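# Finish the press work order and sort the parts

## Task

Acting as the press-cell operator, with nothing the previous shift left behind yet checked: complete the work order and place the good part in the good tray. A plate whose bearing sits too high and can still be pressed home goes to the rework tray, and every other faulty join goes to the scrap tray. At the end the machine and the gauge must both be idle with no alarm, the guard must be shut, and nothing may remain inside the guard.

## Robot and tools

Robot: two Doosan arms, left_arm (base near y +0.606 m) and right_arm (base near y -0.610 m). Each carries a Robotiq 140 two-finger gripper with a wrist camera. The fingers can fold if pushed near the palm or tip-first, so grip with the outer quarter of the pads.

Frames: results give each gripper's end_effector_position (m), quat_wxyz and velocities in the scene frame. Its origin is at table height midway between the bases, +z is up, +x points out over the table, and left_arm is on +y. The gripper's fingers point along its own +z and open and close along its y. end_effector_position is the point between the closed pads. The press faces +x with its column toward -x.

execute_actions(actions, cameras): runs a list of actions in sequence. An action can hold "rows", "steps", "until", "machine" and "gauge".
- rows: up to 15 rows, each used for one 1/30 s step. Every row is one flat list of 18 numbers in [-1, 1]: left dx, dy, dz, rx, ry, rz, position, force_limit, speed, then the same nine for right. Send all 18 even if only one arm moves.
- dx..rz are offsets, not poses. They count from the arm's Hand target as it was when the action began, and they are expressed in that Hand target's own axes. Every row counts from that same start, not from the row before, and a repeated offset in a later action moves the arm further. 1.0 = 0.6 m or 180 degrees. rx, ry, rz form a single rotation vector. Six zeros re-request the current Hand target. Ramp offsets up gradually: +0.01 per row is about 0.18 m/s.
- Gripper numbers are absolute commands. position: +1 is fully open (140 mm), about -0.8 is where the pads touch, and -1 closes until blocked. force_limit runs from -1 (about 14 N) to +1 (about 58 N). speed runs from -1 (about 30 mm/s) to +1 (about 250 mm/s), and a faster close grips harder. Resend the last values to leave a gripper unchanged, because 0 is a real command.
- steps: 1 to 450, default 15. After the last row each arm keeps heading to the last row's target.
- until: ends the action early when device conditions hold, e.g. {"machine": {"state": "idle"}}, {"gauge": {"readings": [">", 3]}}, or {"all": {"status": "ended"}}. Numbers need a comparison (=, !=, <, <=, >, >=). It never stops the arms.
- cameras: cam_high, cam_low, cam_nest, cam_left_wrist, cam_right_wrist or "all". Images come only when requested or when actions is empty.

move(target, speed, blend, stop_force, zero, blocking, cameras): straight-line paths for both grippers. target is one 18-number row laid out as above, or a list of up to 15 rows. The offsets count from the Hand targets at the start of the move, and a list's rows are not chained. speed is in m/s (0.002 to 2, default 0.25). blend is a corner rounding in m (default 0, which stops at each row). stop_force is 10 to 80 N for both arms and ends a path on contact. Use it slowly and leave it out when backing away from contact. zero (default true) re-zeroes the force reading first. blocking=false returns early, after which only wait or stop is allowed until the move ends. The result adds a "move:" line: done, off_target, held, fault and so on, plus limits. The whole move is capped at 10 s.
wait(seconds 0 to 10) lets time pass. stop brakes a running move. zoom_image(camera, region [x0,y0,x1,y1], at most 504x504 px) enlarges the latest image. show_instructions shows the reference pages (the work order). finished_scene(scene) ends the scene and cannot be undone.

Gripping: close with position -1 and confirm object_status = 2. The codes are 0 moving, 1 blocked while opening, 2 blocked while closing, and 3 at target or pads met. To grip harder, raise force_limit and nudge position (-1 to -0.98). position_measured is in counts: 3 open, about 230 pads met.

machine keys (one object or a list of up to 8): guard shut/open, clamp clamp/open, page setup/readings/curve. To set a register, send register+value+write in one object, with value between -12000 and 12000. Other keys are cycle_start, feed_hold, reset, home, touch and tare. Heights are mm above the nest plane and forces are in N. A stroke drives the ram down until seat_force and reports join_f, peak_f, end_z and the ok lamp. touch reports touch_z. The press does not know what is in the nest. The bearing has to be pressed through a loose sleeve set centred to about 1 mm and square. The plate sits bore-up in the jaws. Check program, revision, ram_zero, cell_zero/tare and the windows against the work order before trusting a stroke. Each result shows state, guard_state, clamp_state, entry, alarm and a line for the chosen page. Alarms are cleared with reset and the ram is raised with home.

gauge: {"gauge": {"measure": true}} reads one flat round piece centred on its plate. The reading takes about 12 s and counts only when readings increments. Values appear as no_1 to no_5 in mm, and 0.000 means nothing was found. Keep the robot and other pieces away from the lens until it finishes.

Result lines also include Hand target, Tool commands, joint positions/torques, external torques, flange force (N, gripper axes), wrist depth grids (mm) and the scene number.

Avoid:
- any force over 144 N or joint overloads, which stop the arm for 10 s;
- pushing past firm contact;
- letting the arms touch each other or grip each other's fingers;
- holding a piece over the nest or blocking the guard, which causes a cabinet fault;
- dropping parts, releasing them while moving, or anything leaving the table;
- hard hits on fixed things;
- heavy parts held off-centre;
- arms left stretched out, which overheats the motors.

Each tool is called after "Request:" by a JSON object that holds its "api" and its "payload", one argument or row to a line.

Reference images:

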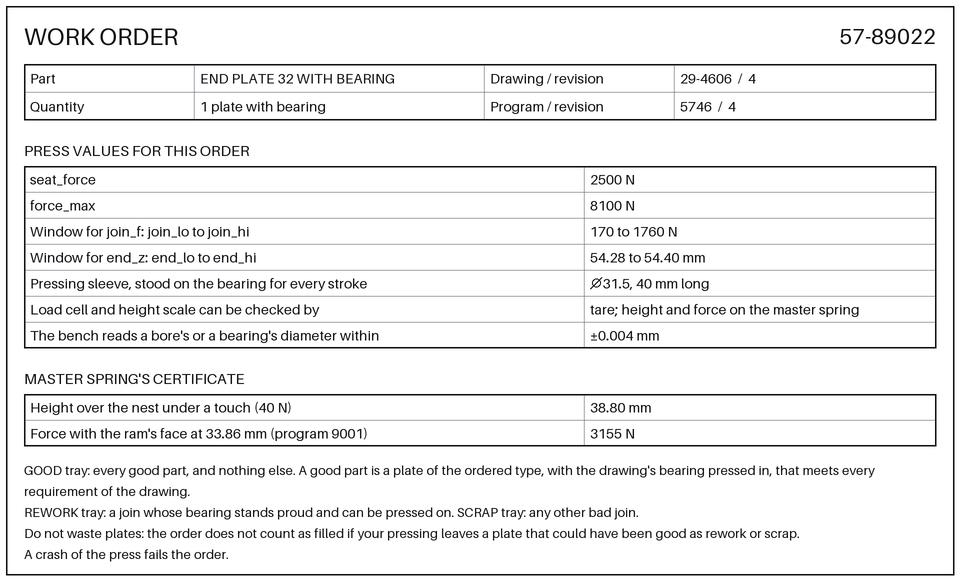

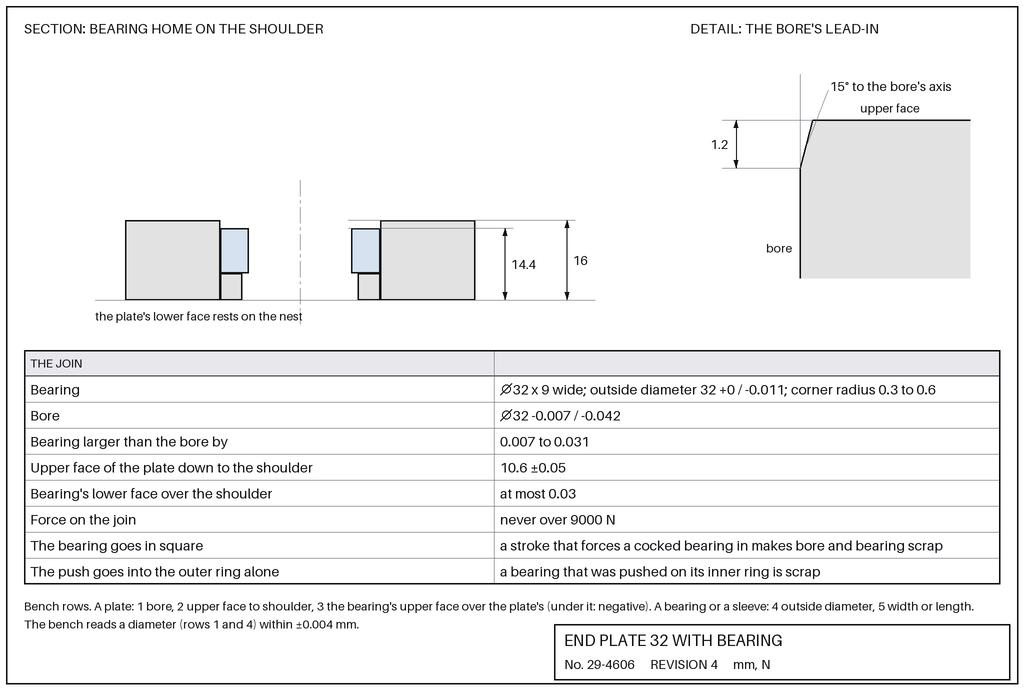

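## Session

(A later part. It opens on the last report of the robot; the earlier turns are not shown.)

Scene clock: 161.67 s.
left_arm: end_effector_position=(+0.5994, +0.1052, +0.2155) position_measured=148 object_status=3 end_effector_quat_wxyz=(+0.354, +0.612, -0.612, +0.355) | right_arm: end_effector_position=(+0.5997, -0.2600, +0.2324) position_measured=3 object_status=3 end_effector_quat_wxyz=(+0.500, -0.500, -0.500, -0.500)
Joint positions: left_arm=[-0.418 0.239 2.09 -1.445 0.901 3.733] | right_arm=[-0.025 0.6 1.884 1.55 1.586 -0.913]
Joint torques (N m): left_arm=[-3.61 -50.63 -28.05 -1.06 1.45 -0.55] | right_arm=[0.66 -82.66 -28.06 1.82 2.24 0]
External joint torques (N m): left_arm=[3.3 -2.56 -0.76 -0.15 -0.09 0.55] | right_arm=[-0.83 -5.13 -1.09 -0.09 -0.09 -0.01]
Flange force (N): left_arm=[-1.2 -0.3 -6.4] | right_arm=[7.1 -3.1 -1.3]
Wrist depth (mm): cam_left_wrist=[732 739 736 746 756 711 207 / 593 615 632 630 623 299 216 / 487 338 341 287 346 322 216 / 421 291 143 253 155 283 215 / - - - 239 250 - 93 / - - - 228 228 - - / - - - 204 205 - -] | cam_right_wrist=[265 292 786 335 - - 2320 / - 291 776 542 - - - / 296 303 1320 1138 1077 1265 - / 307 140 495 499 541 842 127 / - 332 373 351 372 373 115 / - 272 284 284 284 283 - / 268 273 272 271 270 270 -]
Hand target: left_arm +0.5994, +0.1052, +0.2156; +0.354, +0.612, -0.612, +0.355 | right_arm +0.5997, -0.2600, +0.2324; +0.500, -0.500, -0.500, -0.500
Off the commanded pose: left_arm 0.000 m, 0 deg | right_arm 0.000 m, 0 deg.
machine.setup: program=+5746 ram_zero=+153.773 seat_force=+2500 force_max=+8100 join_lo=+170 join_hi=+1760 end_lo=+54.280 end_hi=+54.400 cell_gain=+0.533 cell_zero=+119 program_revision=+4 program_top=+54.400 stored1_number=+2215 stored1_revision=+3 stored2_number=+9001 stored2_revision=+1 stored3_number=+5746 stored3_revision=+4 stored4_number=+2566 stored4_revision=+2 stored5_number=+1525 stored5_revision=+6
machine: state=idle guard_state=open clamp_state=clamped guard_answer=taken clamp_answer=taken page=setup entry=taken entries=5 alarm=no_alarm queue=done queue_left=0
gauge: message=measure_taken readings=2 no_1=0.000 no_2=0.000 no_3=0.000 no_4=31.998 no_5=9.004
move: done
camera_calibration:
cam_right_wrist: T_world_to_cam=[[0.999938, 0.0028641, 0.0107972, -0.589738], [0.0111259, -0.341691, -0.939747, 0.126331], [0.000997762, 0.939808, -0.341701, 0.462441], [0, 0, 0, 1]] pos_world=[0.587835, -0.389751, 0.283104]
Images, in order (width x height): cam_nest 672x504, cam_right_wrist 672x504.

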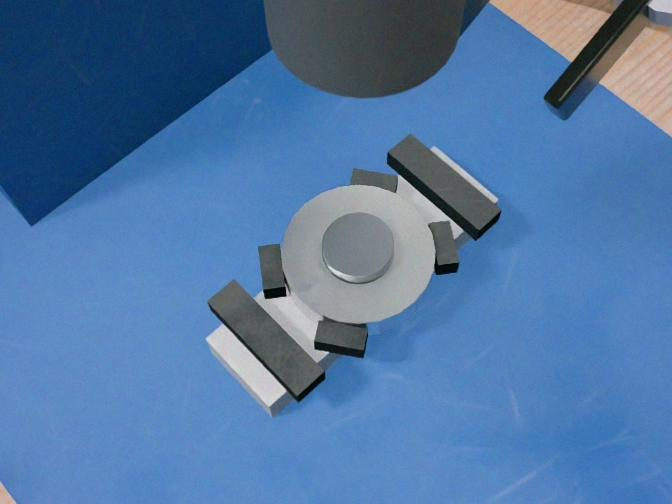

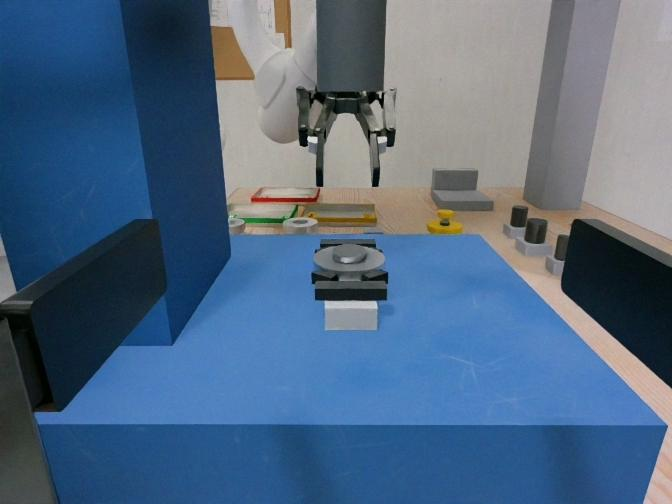

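Request:
{"api": "execute_actions", "payload": {
  "actions": [
    {"rows":[[0,0,0,0,0,0,-1,-1,-0.5,0,0,0,0,0,0,1,1,1]],"steps":45}
  ]
}}

Request:
{"api": "move", "payload": {
  "target": [
    [0.0234,0,0.1258,0,0,0,-1,-1,-0.5,0,0,0,0,0,0,1,1,1]
  ],
  "speed": 0.15
}}

Request:
{"api": "move", "payload": {
  "target": [
    [-0.0361,0,0.0208,0,0,0,-1,-1,-0.5,0,0,0,0,0,0,1,1,1]
  ],
  "speed": 0.015,
  "stop_force": 10
}}

Scene clock: 164.23 s.
left_arm: end_effector_position=(+0.5994, +0.1052, +0.2156) position_measured=232 object_status=3 end_effector_quat_wxyz=(+0.354, +0.612, -0.612, +0.355) | right_arm: end_effector_position=(+0.5997, -0.2600, +0.2324) position_measured=3 object_status=3 end_effector_quat_wxyz=(+0.500, -0.500, -0.500, -0.500)
Joint positions: left_arm=[-0.418 0.239 2.09 -1.445 0.901 3.733] | right_arm=[-0.025 0.6 1.884 1.55 1.586 -0.913]
Joint torques (N m): left_arm=[-2.87 -50.83 -28.26 -1.13 1.34 -0.49] | right_arm=[0.52 -82.66 -28.07 1.8 2.28 -0.01]
External joint torques (N m): left_arm=[2.94 -2.56 -0.57 -0.06 0.01 0.49] | right_arm=[-0.64 -5.43 -1.16 -0.07 -0.11 0]
Flange force (N): left_arm=[-0.9 0.2 -6.3] | right_arm=[7.5 -3.2 -1.0]
Wrist depth (mm): cam_left_wrist=[739 736 751 741 746 711 217 / 581 607 615 615 622 620 217 / 493 352 357 288 349 322 216 / 420 283 292 124 293 282 235 / - - - - - 91 208 / - - - - - - - / - - - - - - -] | cam_right_wrist=[265 292 786 334 - - - / 280 292 752 542 2626 2598 - / 296 303 449 1189 1466 1226 - / 306 137 - 458 604 905 127 / - 332 372 360 373 369 115 / - 284 284 284 284 270 271 / 272 272 271 271 270 271 266]
Hand target: left_arm +0.5994, +0.1052, +0.2156; +0.354, +0.612, -0.612, +0.355 | right_arm +0.5997, -0.2600, +0.2324; +0.500, -0.500, -0.500, -0.500
Off the commanded pose: left_arm 0.000 m, 0 deg | right_arm 0.000 m, 0 deg.
machine.setup: program=+5746 ram_zero=+153.773 seat_force=+2500 force_max=+8100 join_lo=+170 join_hi=+1760 end_lo=+54.280 end_hi=+54.400 cell_gain=+0.533 cell_zero=+119 program_revision=+4 program_top=+54.400 stored1_number=+2215 stored1_revision=+3 stored2_number=+9001 stored2_revision=+1 stored3_number=+5746 stored3_revision=+4 stored4_number=+2566 stored4_revision=+2 stored5_number=+1525 stored5_revision=+6
machine: state=idle guard_state=open clamp_state=clamped guard_answer=taken clamp_answer=taken page=setup entry=taken entries=5 alarm=no_alarm queue=done queue_left=0
gauge: message=measure_taken readings=2 no_1=0.000 no_2=0.000 no_3=0.000 no_4=31.998 no_5=9.004

Scene clock: 165.17 s.
left_arm: end_effector_position=(+0.5994, +0.0328, +0.1902) position_measured=232 object_status=3 end_effector_quat_wxyz=(+0.354, +0.612, -0.612, +0.355) | right_arm: end_effector_position=(+0.5997, -0.2600, +0.2324) position_measured=3 object_status=3 end_effector_quat_wxyz=(+0.500, -0.500, -0.500, -0.500)
Joint positions: left_arm=[-0.529 0.314 2.048 -1.545 0.82 3.768] | right_arm=[-0.025 0.6 1.884 1.55 1.586 -0.913]
Joint torques (N m): left_arm=[-3.04 -57.03 -27.58 -1.24 1.27 -0.41] | right_arm=[0.62 -82.67 -27.87 1.77 2.24 -0.07]
External joint torques (N m): left_arm=[3.09 -3.43 -0.46 -0.14 0.16 0.4] | right_arm=[-0.82 -4.9 -1.18 -0.04 -0.09 0.07]
Flange force (N): left_arm=[-0.2 0.6 -7.3] | right_arm=[6.9 -2.6 -1.2]
Wrist depth (mm): cam_left_wrist=[678 676 686 688 688 734 197 / 548 567 575 570 575 556 215 / 452 293 302 304 303 305 216 / 391 257 265 124 260 261 215 / 219 231 - - - 91 205 / - - - - - - - / - - - - - - -] | cam_right_wrist=[266 292 733 335 - 2570 988 / 280 291 699 515 3145 - 2078 / 295 303 733 466 - 1062 2096 / 306 140 496 435 501 875 127 / - 332 389 357 372 354 115 / - 284 272 298 297 283 - / 273 273 271 272 271 268 265]
Hand target: left_arm +0.5994, +0.0328, +0.1901; +0.354, +0.612, -0.612, +0.355 | right_arm +0.5997, -0.2600, +0.2324; +0.500, -0.500, -0.500, -0.500
Off the commanded pose: left_arm 0.000 m, 0 deg | right_arm 0.000 m, 0 deg.
machine.setup: program=+5746 ram_zero=+153.773 seat_force=+2500 force_max=+8100 join_lo=+170 join_hi=+1760 end_lo=+54.280 end_hi=+54.400 cell_gain=+0.533 cell_zero=+119 program_revision=+4 program_top=+54.400 stored1_number=+2215 stored1_revision=+3 stored2_number=+9001 stored2_revision=+1 stored3_number=+5746 stored3_revision=+4 stored4_number=+2566 stored4_revision=+2 stored5_number=+1525 stored5_revision=+6
machine: state=idle guard_state=open clamp_state=clamped guard_answer=taken clamp_answer=taken page=setup entry=taken entries=5 alarm=no_alarm queue=done queue_left=0
gauge: message=measure_taken readings=2 no_1=0.000 no_2=0.000 no_3=0.000 no_4=31.998 no_5=9.004
move: done

Scene clock: 166.90 s.
left_arm: end_effector_position=(+0.5995, +0.0327, +0.1732) position_measured=232 object_status=3 end_effector_quat_wxyz=(+0.354, +0.612, -0.612, +0.355) | right_arm: end_effector_position=(+0.5997, -0.2600, +0.2324) position_measured=3 object_status=3 end_effector_quat_wxyz=(+0.500, -0.500, -0.500, -0.500)
Joint positions: left_arm=[-0.529 0.336 2.058 -1.576 0.819 3.813] | right_arm=[-0.025 0.6 1.884 1.55 1.586 -0.913]
Joint torques (N m): left_arm=[-6.03 -46.97 -21.91 0.18 -1.09 -0.36] | right_arm=[0.72 -82.94 -28.14 1.75 2.22 -0.03]
External joint torques (N m): left_arm=[5.94 -14.3 -4.96 -1.6 2.61 0.36] | right_arm=[-0.88 -5.05 -1.13 -0.01 -0.06 0.03]
Flange force (N): left_arm=[8.7 2.4 -21.3] | right_arm=[7.1 -2.9 -1.3]
Wrist depth (mm): cam_left_wrist=[637 642 640 653 655 655 206 / 515 532 530 334 539 545 216 / 435 275 276 231 279 269 216 / - 236 237 139 232 238 216 / 206 211 - - - 91 206 / - - - - - - - / - - - - - - -] | cam_right_wrist=[266 291 988 334 - 988 1959 / 280 291 687 526 - 1035 1035 / 296 303 759 488 1086 - - / 306 140 497 419 590 905 126 / - 329 372 356 372 348 115 / - 270 285 285 285 297 269 / 269 273 275 271 271 273 -]
Hand target: left_arm +0.5995, +0.0327, +0.1732; +0.354, +0.612, -0.612, +0.355 (not the last commanded pose) | right_arm +0.5997, -0.2600, +0.2324; +0.500, -0.500, -0.500, -0.500
Off the commanded pose: left_arm 0.008 m, 0 deg | right_arm 0.000 m, 0 deg.
machine.setup: program=+5746 ram_zero=+153.773 seat_force=+2500 force_max=+8100 join_lo=+170 join_hi=+1760 end_lo=+54.280 end_hi=+54.400 cell_gain=+0.533 cell_zero=+119 program_revision=+4 program_top=+54.400 stored1_number=+2215 stored1_revision=+3 stored2_number=+9001 stored2_revision=+1 stored3_number=+5746 stored3_revision=+4 stored4_number=+2566 stored4_revision=+2 stored5_number=+1525 stored5_revision=+6
machine: state=idle guard_state=open clamp_state=clamped guard_answer=taken clamp_answer=taken page=setup entry=taken entries=5 alarm=no_alarm queue=done queue_left=0
gauge: message=measure_taken readings=2 no_1=0.000 no_2=0.000 no_3=0.000 no_4=31.998 no_5=9.004
move: contact (left_arm)

Request:
{"api": "move", "payload": {
  "target": [
    [0.01155,0,-0.00667,0,0,0,-1,-1,-0.5,0,0,0,0,0,0,1,1,1],
    [0.0299,0,0.0251,0,0,0,-1,-1,-0.5,0,0,0,0,0,0,1,1,1]
  ],
  "speed": 0.08
}}

Request:
{"api": "move", "payload": {
  "target": [
    [-0.0289,0,0.0167,0,0,0,-1,-1,-0.5,0,0,0,0,0,0,1,1,1]
  ],
  "speed": 0.015,
  "stop_force": 10
}}

Scene clock: 169.87 s.
left_arm: end_effector_position=(+0.5995, +0.0108, +0.1812) position_measured=232 object_status=3 end_effector_quat_wxyz=(+0.354, +0.612, -0.612, +0.355) | right_arm: end_effector_position=(+0.5997, -0.2600, +0.2324) position_measured=3 object_status=3 end_effector_quat_wxyz=(+0.500, -0.500, -0.500, -0.500)
Joint positions: left_arm=[-0.56 0.339 2.032 -1.577 0.798 3.781] | right_arm=[-0.025 0.6 1.884 1.55 1.586 -0.913]
Joint torques (N m): left_arm=[-3.32 -59 -27.04 -1.3 1.41 -0.31] | right_arm=[0.59 -82.83 -28.1 1.75 2.29 -0.07]
External joint torques (N m): left_arm=[3.55 -3.19 -0.61 -0.11 0.03 0.31] | right_arm=[-0.7 -5.76 -1.28 0 -0.12 0.07]
Flange force (N): left_arm=[-0.2 -0.6 -7.3] | right_arm=[8.1 -3.2 -1.0]
Wrist depth (mm): cam_left_wrist=[659 655 661 674 668 672 2569 / 527 553 530 534 532 565 207 / 453 287 288 288 289 290 216 / - 245 246 124 241 249 216 / 216 221 - - - 91 213 / - - - - - - - / - - - - - - -] | cam_right_wrist=[265 291 716 333 2490 - 980 / 280 292 448 495 - 3464 - / 295 302 703 461 1177 1423 - / 307 140 452 398 613 810 127 / - 332 372 358 376 370 115 / - 285 299 272 273 270 272 / 272 272 276 272 271 270 270]
Hand target: left_arm +0.5995, +0.0107, +0.1812; +0.354, +0.612, -0.612, +0.355 | right_arm +0.5997, -0.2600, +0.2324; +0.500, -0.500, -0.500, -0.500
Off the commanded pose: left_arm 0.000 m, 0 deg | right_arm 0.000 m, 0 deg.
machine.setup: program=+5746 ram_zero=+153.773 seat_force=+2500 force_max=+8100 join_lo=+170 join_hi=+1760 end_lo=+54.280 end_hi=+54.400 cell_gain=+0.533 cell_zero=+119 program_revision=+4 program_top=+54.400 stored1_number=+2215 stored1_revision=+3 stored2_number=+9001 stored2_revision=+1 stored3_number=+5746 stored3_revision=+4 stored4_number=+2566 stored4_revision=+2 stored5_number=+1525 stored5_revision=+6
machine: state=idle guard_state=open clamp_state=clamped guard_answer=taken clamp_answer=taken page=setup entry=taken entries=5 alarm=no_alarm queue=done queue_left=0
gauge: message=measure_taken readings=2 no_1=0.000 no_2=0.000 no_3=0.000 no_4=31.998 no_5=9.004
move: done

Scene clock: 171.03 s.
left_arm: end_effector_position=(+0.5996, +0.0107, +0.1731) position_measured=232 object_status=3 end_effector_quat_wxyz=(+0.354, +0.612, -0.612, +0.355) | right_arm: end_effector_position=(+0.5997, -0.2600, +0.2324) position_measured=3 object_status=3 end_effector_quat_wxyz=(+0.500, -0.500, -0.500, -0.500)
Joint positions: left_arm=[-0.56 0.35 2.037 -1.592 0.798 3.803] | right_arm=[-0.025 0.6 1.884 1.55 1.586 -0.913]
Joint torques (N m): left_arm=[-6.88 -43.78 -21.32 0.24 -2.19 -0.38] | right_arm=[0.39 -82.81 -28.06 1.75 2.25 -0.02]
External joint torques (N m): left_arm=[6.9 -19.1 -5.87 -1.68 3.69 0.38] | right_arm=[-0.6 -4.85 -1.2 -0.01 -0.1 0.02]
Flange force (N): left_arm=[11.8 4.2 -28.1] | right_arm=[6.8 -2.5 -0.8]
Wrist depth (mm): cam_left_wrist=[637 646 644 651 651 666 2409 / 513 545 538 538 543 541 522 / 436 266 276 220 279 269 214 / - 235 236 124 231 240 216 / 205 211 - - - 91 206 / - - - - - - - / - - - - - - -] | cam_right_wrist=[260 292 716 335 - - - / 279 287 681 506 - 1213 - / 295 299 726 454 1172 1117 1299 / 306 140 497 397 541 830 127 / - 332 371 366 371 372 115 / - 284 272 271 284 283 - / 272 272 273 271 271 270 -]
Hand target: left_arm +0.5996, +0.0107, +0.1731; +0.354, +0.612, -0.612, +0.355 (not the last commanded pose) | right_arm +0.5997, -0.2600, +0.2324; +0.500, -0.500, -0.500, -0.500
Off the commanded pose: left_arm 0.012 m, 0 deg | right_arm 0.000 m, 0 deg.
machine.setup: program=+5746 ram_zero=+153.773 seat_force=+2500 force_max=+8100 join_lo=+170 join_hi=+1760 end_lo=+54.280 end_hi=+54.400 cell_gain=+0.533 cell_zero=+119 program_revision=+4 program_top=+54.400 stored1_number=+2215 stored1_revision=+3 stored2_number=+9001 stored2_revision=+1 stored3_number=+5746 stored3_revision=+4 stored4_number=+2566 stored4_revision=+2 stored5_number=+1525 stored5_revision=+6
machine: state=idle guard_state=open clamp_state=clamped guard_answer=taken clamp_answer=taken page=setup entry=taken entries=5 alarm=no_alarm queue=done queue_left=0
gauge: message=measure_taken readings=2 no_1=0.000 no_2=0.000 no_3=0.000 no_4=31.998 no_5=9.004
move: contact (left_arm)

Request:
{"api": "move", "payload": {
  "target": [
    [0.01155,0,-0.00667,0,0,0,-1,-1,-0.5,0,0,0,0,0,0,1,1,1],
    [0.0023,0.015,-0.0227,0,0,0,-1,-1,-0.5,0,0,0,0,0,0,1,1,1]
  ],
  "speed": 0.08
}}

Request:
{"api": "move", "payload": {
  "target": [
    [-0.0289,0,0.0167,0,0,0,-1,-1,-0.5,0,0,0,0,0,0,1,1,1]
  ],
  "speed": 0.015,
  "stop_force": 10
}}

Request:
{"api": "move", "payload": {
  "target": [
    [0.01155,0,-0.00667,0,0,0,-1,-1,-0.5,0,0,0,0,0,0,1,1,1],
    [0.01155,-0.03,-0.00667,0,0,0,-1,-1,-0.5,0,0,0,0,0,0,1,1,1]
  ],
  "speed": 0.08
}}

Request:
{"api": "move", "payload": {
  "target": [
    [-0.0289,0,0.0167,0,0,0,-1,-1,-0.5,0,0,0,0,0,0,1,1,1]
  ],
  "speed": 0.015,
  "stop_force": 10
}}

Scene clock: 172.33 s.
left_arm: end_effector_position=(+0.5906, +0.0218, +0.1810) position_measured=232 object_status=3 end_effector_quat_wxyz=(+0.354, +0.612, -0.612, +0.355) | right_arm: end_effector_position=(+0.5997, -0.2600, +0.2324) position_measured=3 object_status=3 end_effector_quat_wxyz=(+0.500, -0.500, -0.500, -0.500)
Joint positions: left_arm=[-0.553 0.323 2.058 -1.581 0.803 3.795] | right_arm=[-0.025 0.6 1.884 1.55 1.586 -0.913]
Joint torques (N m): left_arm=[-3.27 -56.74 -27.39 -1.34 1.49 -0.42] | right_arm=[0.61 -82.59 -28.09 1.78 2.23 -0.05]
External joint torques (N m): left_arm=[2.98 -3.18 0.03 -0.1 -0.01 0.42] | right_arm=[-0.78 -5.29 -1.07 -0.05 -0.07 0.05]
Flange force (N): left_arm=[-0.7 1.1 -7.0] | right_arm=[7.4 -3.2 -1.2]
Wrist depth (mm): cam_left_wrist=[655 657 663 659 668 707 194 / 524 547 549 529 543 554 204 / 453 284 280 228 283 290 203 / 250 237 245 139 248 248 203 / 218 226 - - - 91 202 / - - - - - - - / - - - - - - -] | cam_right_wrist=[- 292 726 337 - - 1992 / 279 291 677 509 - 3187 968 / 295 300 1096 467 1265 1374 2193 / 306 140 455 415 923 833 127 / - 332 372 356 349 350 115 / - 285 271 283 284 283 284 / - 271 269 275 271 267 -]
Hand target: left_arm +0.5906, +0.0218, +0.1810; +0.354, +0.612, -0.612, +0.355 | right_arm +0.5997, -0.2600, +0.2324; +0.500, -0.500, -0.500, -0.500
Off the commanded pose: left_arm 0.000 m, 0 deg | right_arm 0.000 m, 0 deg.
machine.setup: program=+5746 ram_zero=+153.773 seat_force=+2500 force_max=+8100 join_lo=+170 join_hi=+1760 end_lo=+54.280 end_hi=+54.400 cell_gain=+0.533 cell_zero=+119 program_revision=+4 program_top=+54.400 stored1_number=+2215 stored1_revision=+3 stored2_number=+9001 stored2_revision=+1 stored3_number=+5746 stored3_revision=+4 stored4_number=+2566 stored4_revision=+2 stored5_number=+1525 stored5_revision=+6
machine: state=idle guard_state=open clamp_state=clamped guard_answer=taken clamp_answer=taken page=setup entry=taken entries=5 alarm=no_alarm queue=done queue_left=0
gauge: message=measure_taken readings=2 no_1=0.000 no_2=0.000 no_3=0.000 no_4=31.998 no_5=9.004
move: done

Scene clock: 173.87 s.
left_arm: end_effector_position=(+0.5907, +0.0217, +0.1728) position_measured=232 object_status=3 end_effector_quat_wxyz=(+0.354, +0.612, -0.612, +0.355) | right_arm: end_effector_position=(+0.5997, -0.2600, +0.2324) position_measured=3 object_status=3 end_effector_quat_wxyz=(+0.500, -0.500, -0.500, -0.500)
Joint positions: left_arm=[-0.553 0.334 2.063 -1.597 0.803 3.817] | right_arm=[-0.025 0.6 1.884 1.55 1.586 -0.913]
Joint torques (N m): left_arm=[-7.44 -39.05 -19.57 0.7 -3.19 -0.34] | right_arm=[0.56 -82.53 -27.86 1.79 2.16 -0.06]
External joint torques (N m): left_arm=[7.08 -21.33 -7.21 -2.16 4.71 0.34] | right_arm=[-0.69 -5.25 -1.23 -0.07 0 0.06]
Flange force (N): left_arm=[14.2 4.2 -30.9] | right_arm=[7.4 -2.8 -1.2]
Wrist depth (mm): cam_left_wrist=[639 644 642 642 655 661 194 / 515 526 517 541 540 551 204 / 446 265 275 226 278 270 203 / 234 236 229 139 237 239 202 / 205 212 - - - 91 202 / - - - - - - - / - - - - - - -] | cam_right_wrist=[263 313 972 334 - 2193 1026 / 285 289 685 520 - 1112 2439 / 297 303 720 478 1177 1172 2626 / 306 140 458 414 596 830 127 / - 333 - 356 370 372 115 / - 285 272 272 284 272 - / 273 278 270 271 271 270 -]
Hand target: left_arm +0.5906, +0.0217, +0.1728; +0.354, +0.612, -0.612, +0.355 (not the last commanded pose) | right_arm +0.5997, -0.2600, +0.2324; +0.500, -0.500, -0.500, -0.500
Off the commanded pose: left_arm 0.012 m, 0 deg | right_arm 0.000 m, 0 deg.
machine.setup: program=+5746 ram_zero=+153.773 seat_force=+2500 force_max=+8100 join_lo=+170 join_hi=+1760 end_lo=+54.280 end_hi=+54.400 cell_gain=+0.533 cell_zero=+119 program_revision=+4 program_top=+54.400 stored1_number=+2215 stored1_revision=+3 stored2_number=+9001 stored2_revision=+1 stored3_number=+5746 stored3_revision=+4 stored4_number=+2566 stored4_revision=+2 stored5_number=+1525 stored5_revision=+6
machine: state=idle guard_state=open clamp_state=clamped guard_answer=taken clamp_answer=taken page=setup entry=taken entries=5 alarm=no_alarm queue=done queue_left=0
gauge: message=measure_taken readings=2 no_1=0.000 no_2=0.000 no_3=0.000 no_4=31.998 no_5=9.004
move: contact (left_arm)

Scene clock: 175.00 s.
left_arm: end_effector_position=(+0.6086, +0.0217, +0.1809) position_measured=232 object_status=3 end_effector_quat_wxyz=(+0.354, +0.612, -0.612, +0.355) | right_arm: end_effector_position=(+0.5997, -0.2600, +0.2324) position_measured=3 object_status=3 end_effector_quat_wxyz=(+0.500, -0.500, -0.500, -0.500)
Joint positions: left_arm=[-0.537 0.343 2.028 -1.56 0.815 3.782] | right_arm=[-0.025 0.6 1.884 1.55 1.586 -0.913]
Joint torques (N m): left_arm=[-2.85 -59.65 -27.21 -1.55 1.44 -0.61] | right_arm=[0.72 -82.75 -28.08 1.8 2.29 -0.08]
External joint torques (N m): left_arm=[2.63 -2.4 -0.34 0.16 0 0.61] | right_arm=[-0.81 -5.93 -1.32 -0.06 -0.12 0.08]
Flange force (N): left_arm=[-0.9 -0.1 -5.6] | right_arm=[8.4 -3.3 -1.2]
Wrist depth (mm): cam_left_wrist=[657 659 668 663 670 705 1943 / 526 545 541 530 544 534 230 / 439 282 288 300 280 291 240 / 244 253 246 124 211 249 228 / 213 219 - - - 91 218 / - - - - - - - / - - - - - - -] | cam_right_wrist=[265 293 724 332 - 2598 1000 / 280 291 687 513 - 1044 988 / 297 303 729 467 1081 1149 - / 306 140 454 413 538 923 127 / - 331 373 357 355 366 115 / - 284 284 285 284 287 259 / 273 276 272 274 271 275 265]
Hand target: left_arm +0.6086, +0.0217, +0.1809; +0.354, +0.612, -0.612, +0.355 | right_arm +0.5997, -0.2600, +0.2324; +0.500, -0.500, -0.500, -0.500
Off the commanded pose: left_arm 0.000 m, 0 deg | right_arm 0.000 m, 0 deg.
machine.setup: program=+5746 ram_zero=+153.773 seat_force=+2500 force_max=+8100 join_lo=+170 join_hi=+1760 end_lo=+54.280 end_hi=+54.400 cell_gain=+0.533 cell_zero=+119 program_revision=+4 program_top=+54.400 stored1_number=+2215 stored1_revision=+3 stored2_number=+9001 stored2_revision=+1 stored3_number=+5746 stored3_revision=+4 stored4_number=+2566 stored4_revision=+2 stored5_number=+1525 stored5_revision=+6
machine: state=idle guard_state=open clamp_state=clamped guard_answer=taken clamp_answer=taken page=setup entry=taken entries=5 alarm=no_alarm queue=done queue_left=0
gauge: message=measure_taken readings=2 no_1=0.000 no_2=0.000 no_3=0.000 no_4=31.998 no_5=9.004
move: done

Scene clock: 176.13 s.
left_arm: end_effector_position=(+0.6087, +0.0217, +0.1730) position_measured=232 object_status=3 end_effector_quat_wxyz=(+0.354, +0.612, -0.612, +0.355) | right_arm: end_effector_position=(+0.5997, -0.2600, +0.2324) position_measured=3 object_status=3 end_effector_quat_wxyz=(+0.500, -0.500, -0.500, -0.500)
Joint positions: left_arm=[-0.536 0.353 2.033 -1.575 0.815 3.802] | right_arm=[-0.025 0.6 1.884 1.55 1.586 -0.913]
Joint torques (N m): left_arm=[-6.42 -42.3 -20.49 0.56 -3.06 -0.36] | right_arm=[0.73 -83.13 -27.98 1.8 2.24 -0.01]
External joint torques (N m): left_arm=[6.33 -20.94 -6.7 -1.98 4.56 0.36] | right_arm=[-0.85 -4.53 -0.96 -0.09 -0.09 0.01]
Flange force (N): left_arm=[14.0 5.4 -29.3] | right_arm=[6.3 -2.7 -1.3]
Wrist depth (mm): cam_left_wrist=[640 642 640 653 655 664 2181 / 512 541 515 538 544 547 219 / 428 266 277 268 279 279 240 / - 235 237 125 197 239 232 / 200 212 - - - 86 208 / - - - - - - - / - - - - - - -] | cam_right_wrist=[266 292 720 337 - 2626 882 / 279 292 691 518 - - - / 297 303 1166 479 1086 1133 1127 / 306 140 449 413 613 916 126 / - 331 348 357 372 351 115 / - 283 285 286 297 283 259 / 272 272 270 272 270 270 270]
Hand target: left_arm +0.6087, +0.0217, +0.1730; +0.354, +0.612, -0.612, +0.355 (not the last commanded pose) | right_arm +0.5997, -0.2600, +0.2324; +0.500, -0.500, -0.500, -0.500
Off the commanded pose: left_arm 0.012 m, 0 deg | right_arm 0.000 m, 0 deg.
machine.setup: program=+5746 ram_zero=+153.773 seat_force=+2500 force_max=+8100 join_lo=+170 join_hi=+1760 end_lo=+54.280 end_hi=+54.400 cell_gain=+0.533 cell_zero=+119 program_revision=+4 program_top=+54.400 stored1_number=+2215 stored1_revision=+3 stored2_number=+9001 stored2_revision=+1 stored3_number=+5746 stored3_revision=+4 stored4_number=+2566 stored4_revision=+2 stored5_number=+1525 stored5_revision=+6
machine: state=idle guard_state=open clamp_state=clamped guard_answer=taken clamp_answer=taken page=setup entry=taken entries=5 alarm=no_alarm queue=done queue_left=0
gauge: message=measure_taken readings=2 no_1=0.000 no_2=0.000 no_3=0.000 no_4=31.998 no_5=9.004
move: contact (left_arm)

Request:
{"api": "move", "payload": {
  "target": [
    [0.01155,0,-0.00667,0,0,0,-1,-1,-0.5,0,0,0,0,0,0,1,1,1],
    [-0.0094,0.0153,-0.0429,0,0,0,-1,-1,-0.5,0,0,0,0,0,0,1,1,1]
  ],
  "speed": 0.1
}}

Request:
{"api": "move", "payload": {
  "target": [
    [-0.03175,0,0.0183,0,0,0,-1,-1,-0.5,0,0,0,0,0,0,1,1,1]
  ],
  "speed": 0.015,
  "stop_force": 10
}}

Scene clock: 177.83 s.
left_arm: end_effector_position=(+0.5995, +0.0467, +0.1808) position_measured=232 object_status=3 end_effector_quat_wxyz=(+0.354, +0.612, -0.612, +0.355) | right_arm: end_effector_position=(+0.5997, -0.2600, +0.2324) position_measured=3 object_status=3 end_effector_quat_wxyz=(+0.500, -0.500, -0.500, -0.500)
Joint positions: left_arm=[-0.509 0.318 2.067 -1.553 0.834 3.8] | right_arm=[-0.025 0.6 1.884 1.55 1.586 -0.913]
Joint torques (N m): left_arm=[-2.77 -56.3 -26.11 -1.28 1.57 -0.42] | right_arm=[0.43 -82.84 -27.8 1.71 2.22 -0.1]
External joint torques (N m): left_arm=[2.47 -3.11 -1.08 -0.12 -0.07 0.42] | right_arm=[-0.53 -5.51 -1.5 0.03 -0.06 0.1]
Flange force (N): left_arm=[0.8 -0.1 -5.7] | right_arm=[7.9 -2.5 -0.7]
Wrist depth (mm): cam_left_wrist=[657 664 657 663 670 676 207 / 526 544 554 551 559 337 216 / 438 296 277 240 290 283 227 / 241 241 247 139 241 255 232 / 214 220 - - - 91 219 / - - - - - - - / - - - - - - -] | cam_right_wrist=[266 292 729 333 2439 - - / 281 291 705 536 - - - / 295 303 749 491 1183 1238 2414 / 306 140 495 458 501 827 127 / - 331 350 358 372 350 115 / - 272 284 285 285 284 283 / 272 272 271 271 271 271 266]
Hand target: left_arm +0.5995, +0.0468, +0.1808; +0.354, +0.612, -0.612, +0.355 | right_arm +0.5997, -0.2600, +0.2324; +0.500, -0.500, -0.500, -0.500
Off the commanded pose: left_arm 0.000 m, 0 deg | right_arm 0.000 m, 0 deg.
machine.setup: program=+5746 ram_zero=+153.773 seat_force=+2500 force_max=+8100 join_lo=+170 join_hi=+1760 end_lo=+54.280 end_hi=+54.400 cell_gain=+0.533 cell_zero=+119 program_revision=+4 program_top=+54.400 stored1_number=+2215 stored1_revision=+3 stored2_number=+9001 stored2_revision=+1 stored3_number=+5746 stored3_revision=+4 stored4_number=+2566 stored4_revision=+2 stored5_number=+1525 stored5_revision=+6
machine: state=idle guard_state=open clamp_state=clamped guard_answer=taken clamp_answer=taken page=setup entry=taken entries=5 alarm=no_alarm queue=done queue_left=0
gauge: message=measure_taken readings=2 no_1=0.000 no_2=0.000 no_3=0.000 no_4=31.998 no_5=9.004
move: done

Scene clock: 179.47 s.
left_arm: end_effector_position=(+0.5996, +0.0467, +0.1656) position_measured=232 object_status=3 end_effector_quat_wxyz=(+0.354, +0.612, -0.612, +0.355) | right_arm: end_effector_position=(+0.5997, -0.2600, +0.2324) position_measured=3 object_status=3 end_effector_quat_wxyz=(+0.500, -0.500, -0.500, -0.500)
Joint positions: left_arm=[-0.509 0.338 2.075 -1.58 0.834 3.841] | right_arm=[-0.025 0.6 1.884 1.55 1.586 -0.913]
Joint torques (N m): left_arm=[-4.21 -41.09 -18.92 0.87 -3.61 -0.38] | right_arm=[0.36 -82.54 -27.84 1.79 2.26 0.01]
External joint torques (N m): left_arm=[4.31 -19.72 -7.25 -2.29 5.18 0.38] | right_arm=[-0.47 -5.35 -1.1 -0.07 -0.1 -0.01]
Flange force (N): left_arm=[15.3 5.3 -25.6] | right_arm=[7.4 -3.3 -0.8]
Wrist depth (mm): cam_left_wrist=[627 627 628 630 642 642 207 / 498 332 320 337 322 335 216 / 429 265 265 211 258 269 216 / 219 226 226 139 193 228 216 / 197 203 - - - 87 197 / - - - - - - - / - - - - - - -] | cam_right_wrist=[262 290 742 334 - - - / 280 291 705 543 - - - / 296 303 752 513 - 1044 1943 / 306 140 461 418 546 930 127 / - 332 372 356 372 346 115 / - 285 284 284 298 284 - / 272 273 272 271 271 270 271]
Hand target: left_arm +0.5996, +0.0467, +0.1656; +0.354, +0.612, -0.612, +0.355 (not the last commanded pose) | right_arm +0.5997, -0.2600, +0.2324; +0.500, -0.500, -0.500, -0.500
Off the commanded pose: left_arm 0.007 m, 0 deg | right_arm 0.000 m, 0 deg.
machine.setup: program=+5746 ram_zero=+153.773 seat_force=+2500 force_max=+8100 join_lo=+170 join_hi=+1760 end_lo=+54.280 end_hi=+54.400 cell_gain=+0.533 cell_zero=+119 program_revision=+4 program_top=+54.400 stored1_number=+2215 stored1_revision=+3 stored2_number=+9001 stored2_revision=+1 stored3_number=+5746 stored3_revision=+4 stored4_number=+2566 stored4_revision=+2 stored5_number=+1525 stored5_revision=+6
machine: state=idle guard_state=open clamp_state=clamped guard_answer=taken clamp_answer=taken page=setup entry=taken entries=5 alarm=no_alarm queue=done queue_left=0
gauge: message=measure_taken readings=2 no_1=0.000 no_2=0.000 no_3=0.000 no_4=31.998 no_5=9.004
move: contact (left_arm)

Request:
{"api": "move", "payload": {
  "target": [
    [0,0,-0.1667,0,0,0,-1,-1,-0.5,0,0,0,0,0,0,1,1,1],
    [-0.1865,0,-0.4376,0,0,0,-1,-1,-0.5,0,0,0,0,0,0,1,1,1],
    [-0.3381,-0.2007,-0.6002,0,0,0,-1,-1,-0.5,0,0,0,0,0,0,1,1,1],
    [-0.3692,-0.334,-0.6207,0.2887,0,-0.1667,-0.05,-0.1,0.2,0,0,0,0,0,0,1,1,1]
  ],
  "speed": [0.12,0.35,0.35,0.4],
  "blend": [0.02,0.03,0.0,0],
  "cameras": ["cam_high","cam_left_wrist","cam_nest"]
}}

Scene clock: 185.27 s.
left_arm: end_effector_position=(+0.7998, +0.4801, +0.1589) position_measured=135 object_status=0 end_effector_quat_wxyz=(+0.130, +0.836, -0.223, +0.484) | right_arm: end_effector_position=(+0.5997, -0.2600, +0.2324) position_measured=3 object_status=3 end_effector_quat_wxyz=(+0.500, -0.500, -0.500, -0.500)
Joint positions: left_arm=[0.003 0.203 2.293 -2.225 0.539 4.127] | right_arm=[-0.025 0.6 1.884 1.55 1.586 -0.913]
Joint torques (N m): left_arm=[-2.77 -43.83 -24.26 -2.19 1.99 -0.43] | right_arm=[0.83 -82.66 -28.17 1.72 2.24 -0.01]
External joint torques (N m): left_arm=[2.55 -1.94 -0.57 -0.09 0.05 0.43] | right_arm=[-0.97 -5.4 -1.08 0.01 -0.09 0.01]
Flange force (N): left_arm=[-0.3 -3.1 -4.2] | right_arm=[7.5 -3.4 -1.4]
Wrist depth (mm): cam_left_wrist=[1066 - - 591 590 630 630 / 470 484 487 488 493 496 496 / 402 404 408 382 399 410 413 / 345 347 140 348 173 352 353 / - - 290 305 261 - 91 / - - 270 248 241 - - / - - 243 244 244 - -] | cam_right_wrist=[265 292 848 334 2320 - 2043 / 279 291 836 845 - - - / 295 - 1112 1343 1138 1117 1072 / 307 137 490 432 494 937 126 / - 331 396 356 372 328 115 / - 273 272 283 284 284 272 / 273 270 271 272 266 269 -]
Hand target: left_arm +0.7998, +0.4801, +0.1589; +0.130, +0.836, -0.223, +0.484 | right_arm +0.5997, -0.2600, +0.2324; +0.500, -0.500, -0.500, -0.500
Off the commanded pose: left_arm 0.000 m, 0 deg | right_arm 0.000 m, 0 deg.
machine.setup: program=+5746 ram_zero=+153.773 seat_force=+2500 force_max=+8100 join_lo=+170 join_hi=+1760 end_lo=+54.280 end_hi=+54.400 cell_gain=+0.533 cell_zero=+119 program_revision=+4 program_top=+54.400 stored1_number=+2215 stored1_revision=+3 stored2_number=+9001 stored2_revision=+1 stored3_number=+5746 stored3_revision=+4 stored4_number=+2566 stored4_revision=+2 stored5_number=+1525 stored5_revision=+6
machine: state=idle guard_state=open clamp_state=clamped guard_answer=taken clamp_answer=taken page=setup entry=taken entries=5 alarm=no_alarm queue=done queue_left=0
gauge: message=measure_taken readings=2 no_1=0.000 no_2=0.000 no_3=0.000 no_4=31.998 no_5=9.004
move: done
camera_calibration:
cam_left_wrist: T_world_to_cam=[[-0.496306, -0.868006, 0.0156526, 0.81824], [-0.667994, 0.370304, -0.645491, 0.459265], [0.554494, -0.330817, -0.763608, -0.0198412], [0, 0, 0, 1]] pos_world=[0.723886, 0.533606, 0.268493]
Images, in order (width x height): cam_high 672x504, cam_nest 672x504, cam_left_wrist 672x504.

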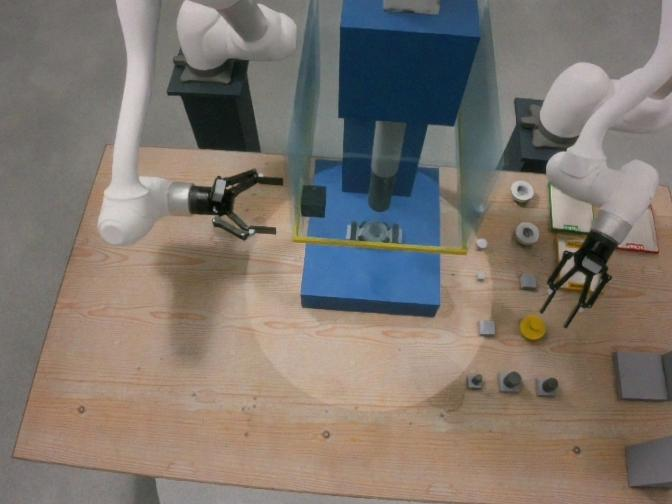

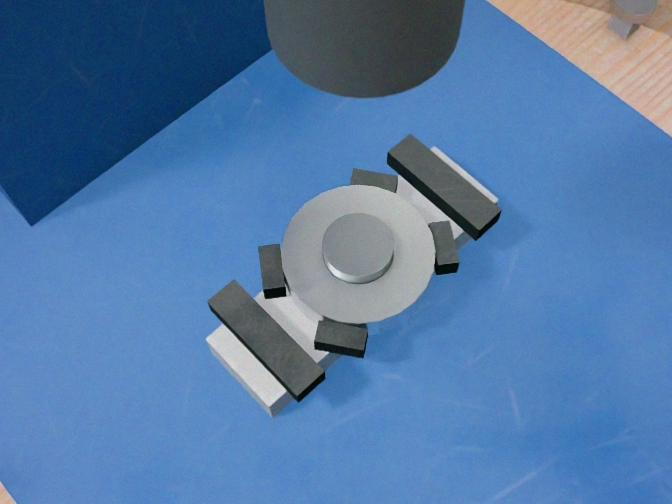

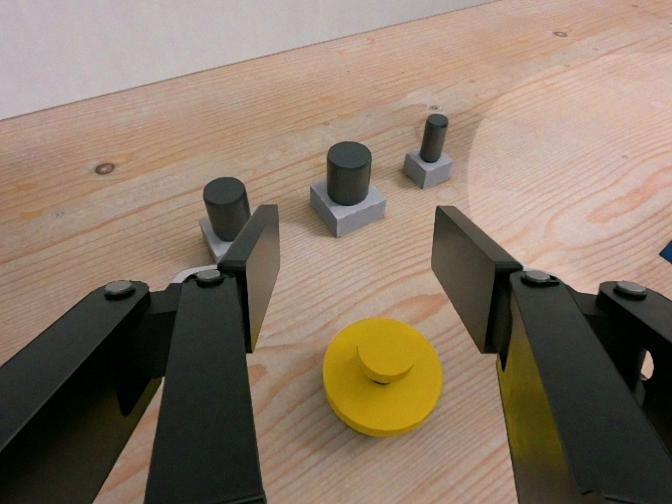

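Request:
{"api": "move", "payload": {
  "target": [
    [-0.0049,0.0022,0.1612,0,0,0,-0.05,-0.1,0.2,0,0,0,0,0,0,1,1,1]
  ],
  "speed": 0.25,
  "cameras": ["cam_left_wrist","cam_low"]
}}

Scene clock: 186.97 s.
left_arm: end_effector_position=(+0.8705, +0.4377, +0.1083) position_measured=135 object_status=3 end_effector_quat_wxyz=(+0.130, +0.836, -0.223, +0.484) | right_arm: end_effector_position=(+0.5997, -0.2600, +0.2324) position_measured=3 object_status=3 end_effector_quat_wxyz=(+0.500, -0.500, -0.500, -0.500)
Joint positions: left_arm=[-0.072 0.372 2.188 -2.413 0.552 4.275] | right_arm=[-0.025 0.6 1.884 1.55 1.586 -0.913]
Joint torques (N m): left_arm=[-2.9 -59.69 -22.53 -1.86 2.13 -0.25] | right_arm=[0.29 -82.65 -28.06 1.79 2.23 -0.04]
External joint torques (N m): left_arm=[2.84 -1.17 -0.41 -0.45 0.07 0.25] | right_arm=[-0.4 -5.51 -1.12 -0.06 -0.06 0.04]
Flange force (N): left_arm=[-1.0 -2.9 -2.4] | right_arm=[7.7 -3.4 -0.7]
Wrist depth (mm): cam_left_wrist=[- 1117 482 494 504 503 510 / 377 391 395 398 397 401 403 / 326 328 328 251 310 333 333 / 280 272 139 267 152 284 286 / - - 235 247 242 - 91 / - - 220 225 221 - - / - - - 173 145 - -] | cam_right_wrist=[266 291 1053 334 - - - / 280 291 827 805 - 1030 948 / 296 303 805 1053 1117 1484 - / 306 140 498 416 546 824 126 / - 332 352 357 349 371 115 / - 285 284 284 298 284 - / 272 272 272 272 275 270 -]
Hand target: left_arm +0.8705, +0.4377, +0.1082; +0.130, +0.836, -0.223, +0.484 | right_arm +0.5997, -0.2600, +0.2324; +0.500, -0.500, -0.500, -0.500
Off the commanded pose: left_arm 0.000 m, 0 deg | right_arm 0.000 m, 0 deg.
machine.setup: program=+5746 ram_zero=+153.773 seat_force=+2500 force_max=+8100 join_lo=+170 join_hi=+1760 end_lo=+54.280 end_hi=+54.400 cell_gain=+0.533 cell_zero=+119 program_revision=+4 program_top=+54.400 stored1_number=+2215 stored1_revision=+3 stored2_number=+9001 stored2_revision=+1 stored3_number=+5746 stored3_revision=+4 stored4_number=+2566 stored4_revision=+2 stored5_number=+1525 stored5_revision=+6
machine: state=idle guard_state=open clamp_state=clamped guard_answer=taken clamp_answer=taken page=setup entry=taken entries=5 alarm=no_alarm queue=done queue_left=0
gauge: message=measure_taken readings=2 no_1=0.000 no_2=0.000 no_3=0.000 no_4=31.998 no_5=9.004
move: done
camera_calibration:
cam_left_wrist: T_world_to_cam=[[-0.496279, -0.868023, 0.0156148, 0.817311], [-0.667957, 0.370282, -0.645542, 0.489524], [0.554563, -0.330799, -0.763565, -0.111782], [0, 0, 0, 1]] pos_world=[0.794586, 0.491206, 0.217893]
Images, in order (width x height): cam_low 672x504, cam_left_wrist 672x504.

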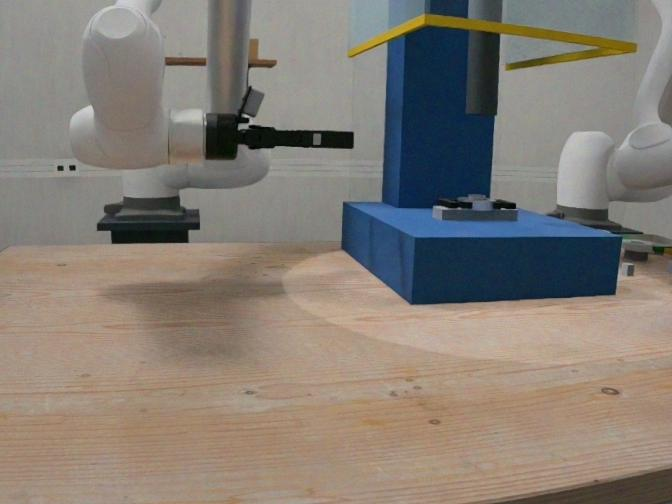

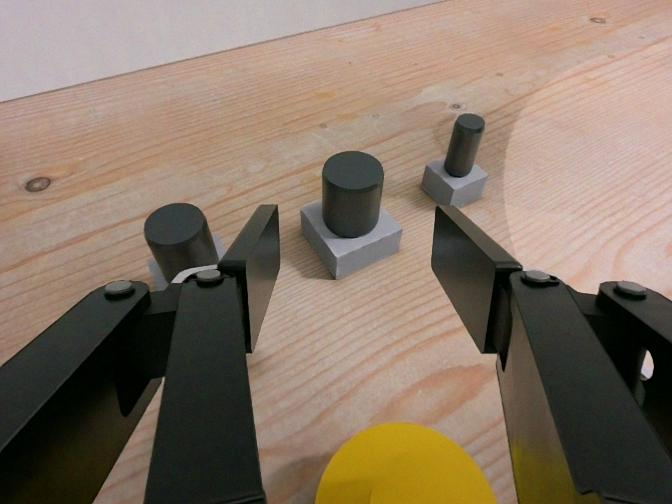

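Request:
{"api": "move", "payload": {
  "target": [
    [0,0,0.1667,0,0,0,-0.05,-0.1,0.2,0,0,0,0,0,0,1,1,1]
  ],
  "speed": 0.12,
  "cameras": ["cam_left_wrist"]
}}

Scene clock: 188.57 s.
left_arm: end_effector_position=(+0.9456, +0.3943, +0.0585) position_measured=135 object_status=3 end_effector_quat_wxyz=(+0.130, +0.836, -0.223, +0.484) | right_arm: end_effector_position=(+0.5997, -0.2600, +0.2324) position_measured=3 object_status=3 end_effector_quat_wxyz=(+0.500, -0.500, -0.500, -0.500)
Joint positions: left_arm=[-0.129 0.532 2.051 -2.522 0.55 4.347] | right_arm=[-0.025 0.6 1.884 1.55 1.586 -0.913]
Joint torques (N m): left_arm=[-2.82 -71.81 -22.09 -2.16 2.28 -0.41] | right_arm=[0.67 -82.36 -27.96 1.76 2.26 -0.02]
External joint torques (N m): left_arm=[2.76 -3.69 -0.46 -0.17 0 0.41] | right_arm=[-0.81 -5.72 -1.24 -0.03 -0.1 0.02]
Flange force (N): left_arm=[2.0 -2.0 -6.0] | right_arm=[8.0 -3.3 -1.2]
Wrist depth (mm): cam_left_wrist=[914 357 362 381 385 389 394 / 300 302 305 303 307 309 311 / 251 252 252 254 256 207 257 / 221 216 139 145 152 208 219 / - - 185 178 179 - 91 / - - 168 169 169 - - / - - 152 152 152 - -] | cam_right_wrist=[266 291 2464 334 - - 1035 / 281 291 2812 747 866 - 2414 / 295 292 1106 818 827 1101 1313 / 306 140 499 436 541 818 126 / - 333 369 362 356 368 115 / - 285 285 284 283 284 - / 269 273 272 271 270 270 279]
Hand target: left_arm +0.9456, +0.3943, +0.0585; +0.130, +0.836, -0.223, +0.484 | right_arm +0.5997, -0.2600, +0.2324; +0.500, -0.500, -0.500, -0.500
Off the commanded pose: left_arm 0.000 m, 0 deg | right_arm 0.000 m, 0 deg.
machine.setup: program=+5746 ram_zero=+153.773 seat_force=+2500 force_max=+8100 join_lo=+170 join_hi=+1760 end_lo=+54.280 end_hi=+54.400 cell_gain=+0.533 cell_zero=+119 program_revision=+4 program_top=+54.400 stored1_number=+2215 stored1_revision=+3 stored2_number=+9001 stored2_revision=+1 stored3_number=+5746 stored3_revision=+4 stored4_number=+2566 stored4_revision=+2 stored5_number=+1525 stored5_revision=+6
machine: state=idle guard_state=open clamp_state=clamped guard_answer=taken clamp_answer=taken page=setup entry=taken entries=5 alarm=no_alarm queue=done queue_left=0
gauge: message=measure_taken readings=2 no_1=0.000 no_2=0.000 no_3=0.000 no_4=31.998 no_5=9.004
move: done
camera_calibration:
cam_left_wrist: T_world_to_cam=[[-0.496279, -0.868023, 0.0156148, 0.817735], [-0.667957, 0.370282, -0.645542, 0.523742], [0.554563, -0.330799, -0.763565, -0.205791], [0, 0, 0, 1]] pos_world=[0.869786, 0.447806, 0.168193]
Images, in order (width x height): cam_left_wrist 672x504.

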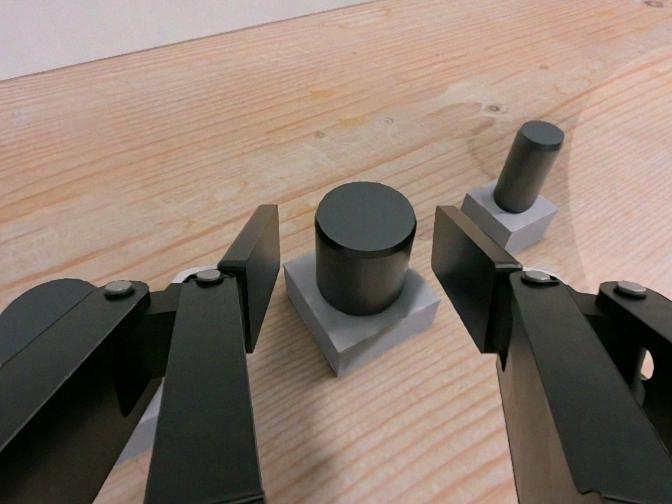

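Request:
{"api": "execute_actions", "payload": {
  "actions": [
    {"rows":[[0,0,0,0,0,0,-1,-0.1,-1,0,0,0,0,0,0,1,1,1]],"steps":60}
  ],
  "cameras": ["cam_left_wrist"]
}}

Scene clock: 190.97 s.
left_arm: end_effector_position=(+0.9456, +0.3943, +0.0585) position_measured=176 object_status=2 end_effector_quat_wxyz=(+0.130, +0.836, -0.223, +0.484) | right_arm: end_effector_position=(+0.5997, -0.2600, +0.2324) position_measured=3 object_status=3 end_effector_quat_wxyz=(+0.500, -0.500, -0.500, -0.500)
Joint positions: left_arm=[-0.129 0.532 2.051 -2.522 0.55 4.347] | right_arm=[-0.025 0.6 1.884 1.55 1.586 -0.913]
Joint torques (N m): left_arm=[-3.27 -69.26 -21 -2.14 1.4 -0.57] | right_arm=[0.42 -82.52 -28.16 1.73 2.25 0.03]
External joint torques (N m): left_arm=[3.05 -5.86 -1.53 -0.19 0.88 0.57] | right_arm=[-0.54 -5.44 -0.99 0 -0.09 -0.03]
Flange force (N): left_arm=[3.2 -2.2 -7.9] | right_arm=[7.5 -3.6 -0.8]
Wrist depth (mm): cam_left_wrist=[- 326 365 380 384 389 390 / 300 301 301 304 309 309 310 / 251 250 253 255 255 245 257 / 215 216 216 145 139 212 219 / - - - 164 164 91 197 / - - - 169 169 - - / - - - 152 - - -] | cam_right_wrist=[265 292 2656 337 - - 2255 / 278 292 2812 781 839 - 1992 / 298 302 456 818 854 - - / 306 140 456 413 605 827 127 / - 331 361 358 368 348 115 / - 284 284 284 284 270 - / 273 272 271 271 271 270 267]
Hand target: left_arm +0.9456, +0.3943, +0.0585; +0.130, +0.836, -0.223, +0.484 | right_arm +0.5997, -0.2600, +0.2324; +0.500, -0.500, -0.500, -0.500
Off the commanded pose: left_arm 0.000 m, 0 deg | right_arm 0.000 m, 0 deg.
machine.setup: program=+5746 ram_zero=+153.773 seat_force=+2500 force_max=+8100 join_lo=+170 join_hi=+1760 end_lo=+54.280 end_hi=+54.400 cell_gain=+0.533 cell_zero=+119 program_revision=+4 program_top=+54.400 stored1_number=+2215 stored1_revision=+3 stored2_number=+9001 stored2_revision=+1 stored3_number=+5746 stored3_revision=+4 stored4_number=+2566 stored4_revision=+2 stored5_number=+1525 stored5_revision=+6
machine: state=idle guard_state=open clamp_state=clamped guard_answer=taken clamp_answer=taken page=setup entry=taken entries=5 alarm=no_alarm queue=done queue_left=0
gauge: message=measure_taken readings=2 no_1=0.000 no_2=0.000 no_3=0.000 no_4=31.998 no_5=9.004
camera_calibration:
cam_left_wrist: T_world_to_cam=[[-0.496279, -0.868023, 0.0156148, 0.817737], [-0.667957, 0.370282, -0.645542, 0.523677], [0.554563, -0.330799, -0.763565, -0.205868], [0, 0, 0, 1]] pos_world=[0.869786, 0.447806, 0.168093]
Images, in order (width x height): cam_left_wrist 672x504.

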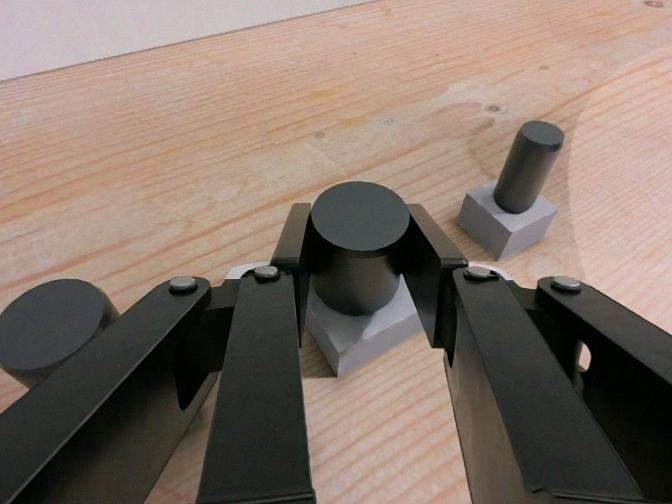

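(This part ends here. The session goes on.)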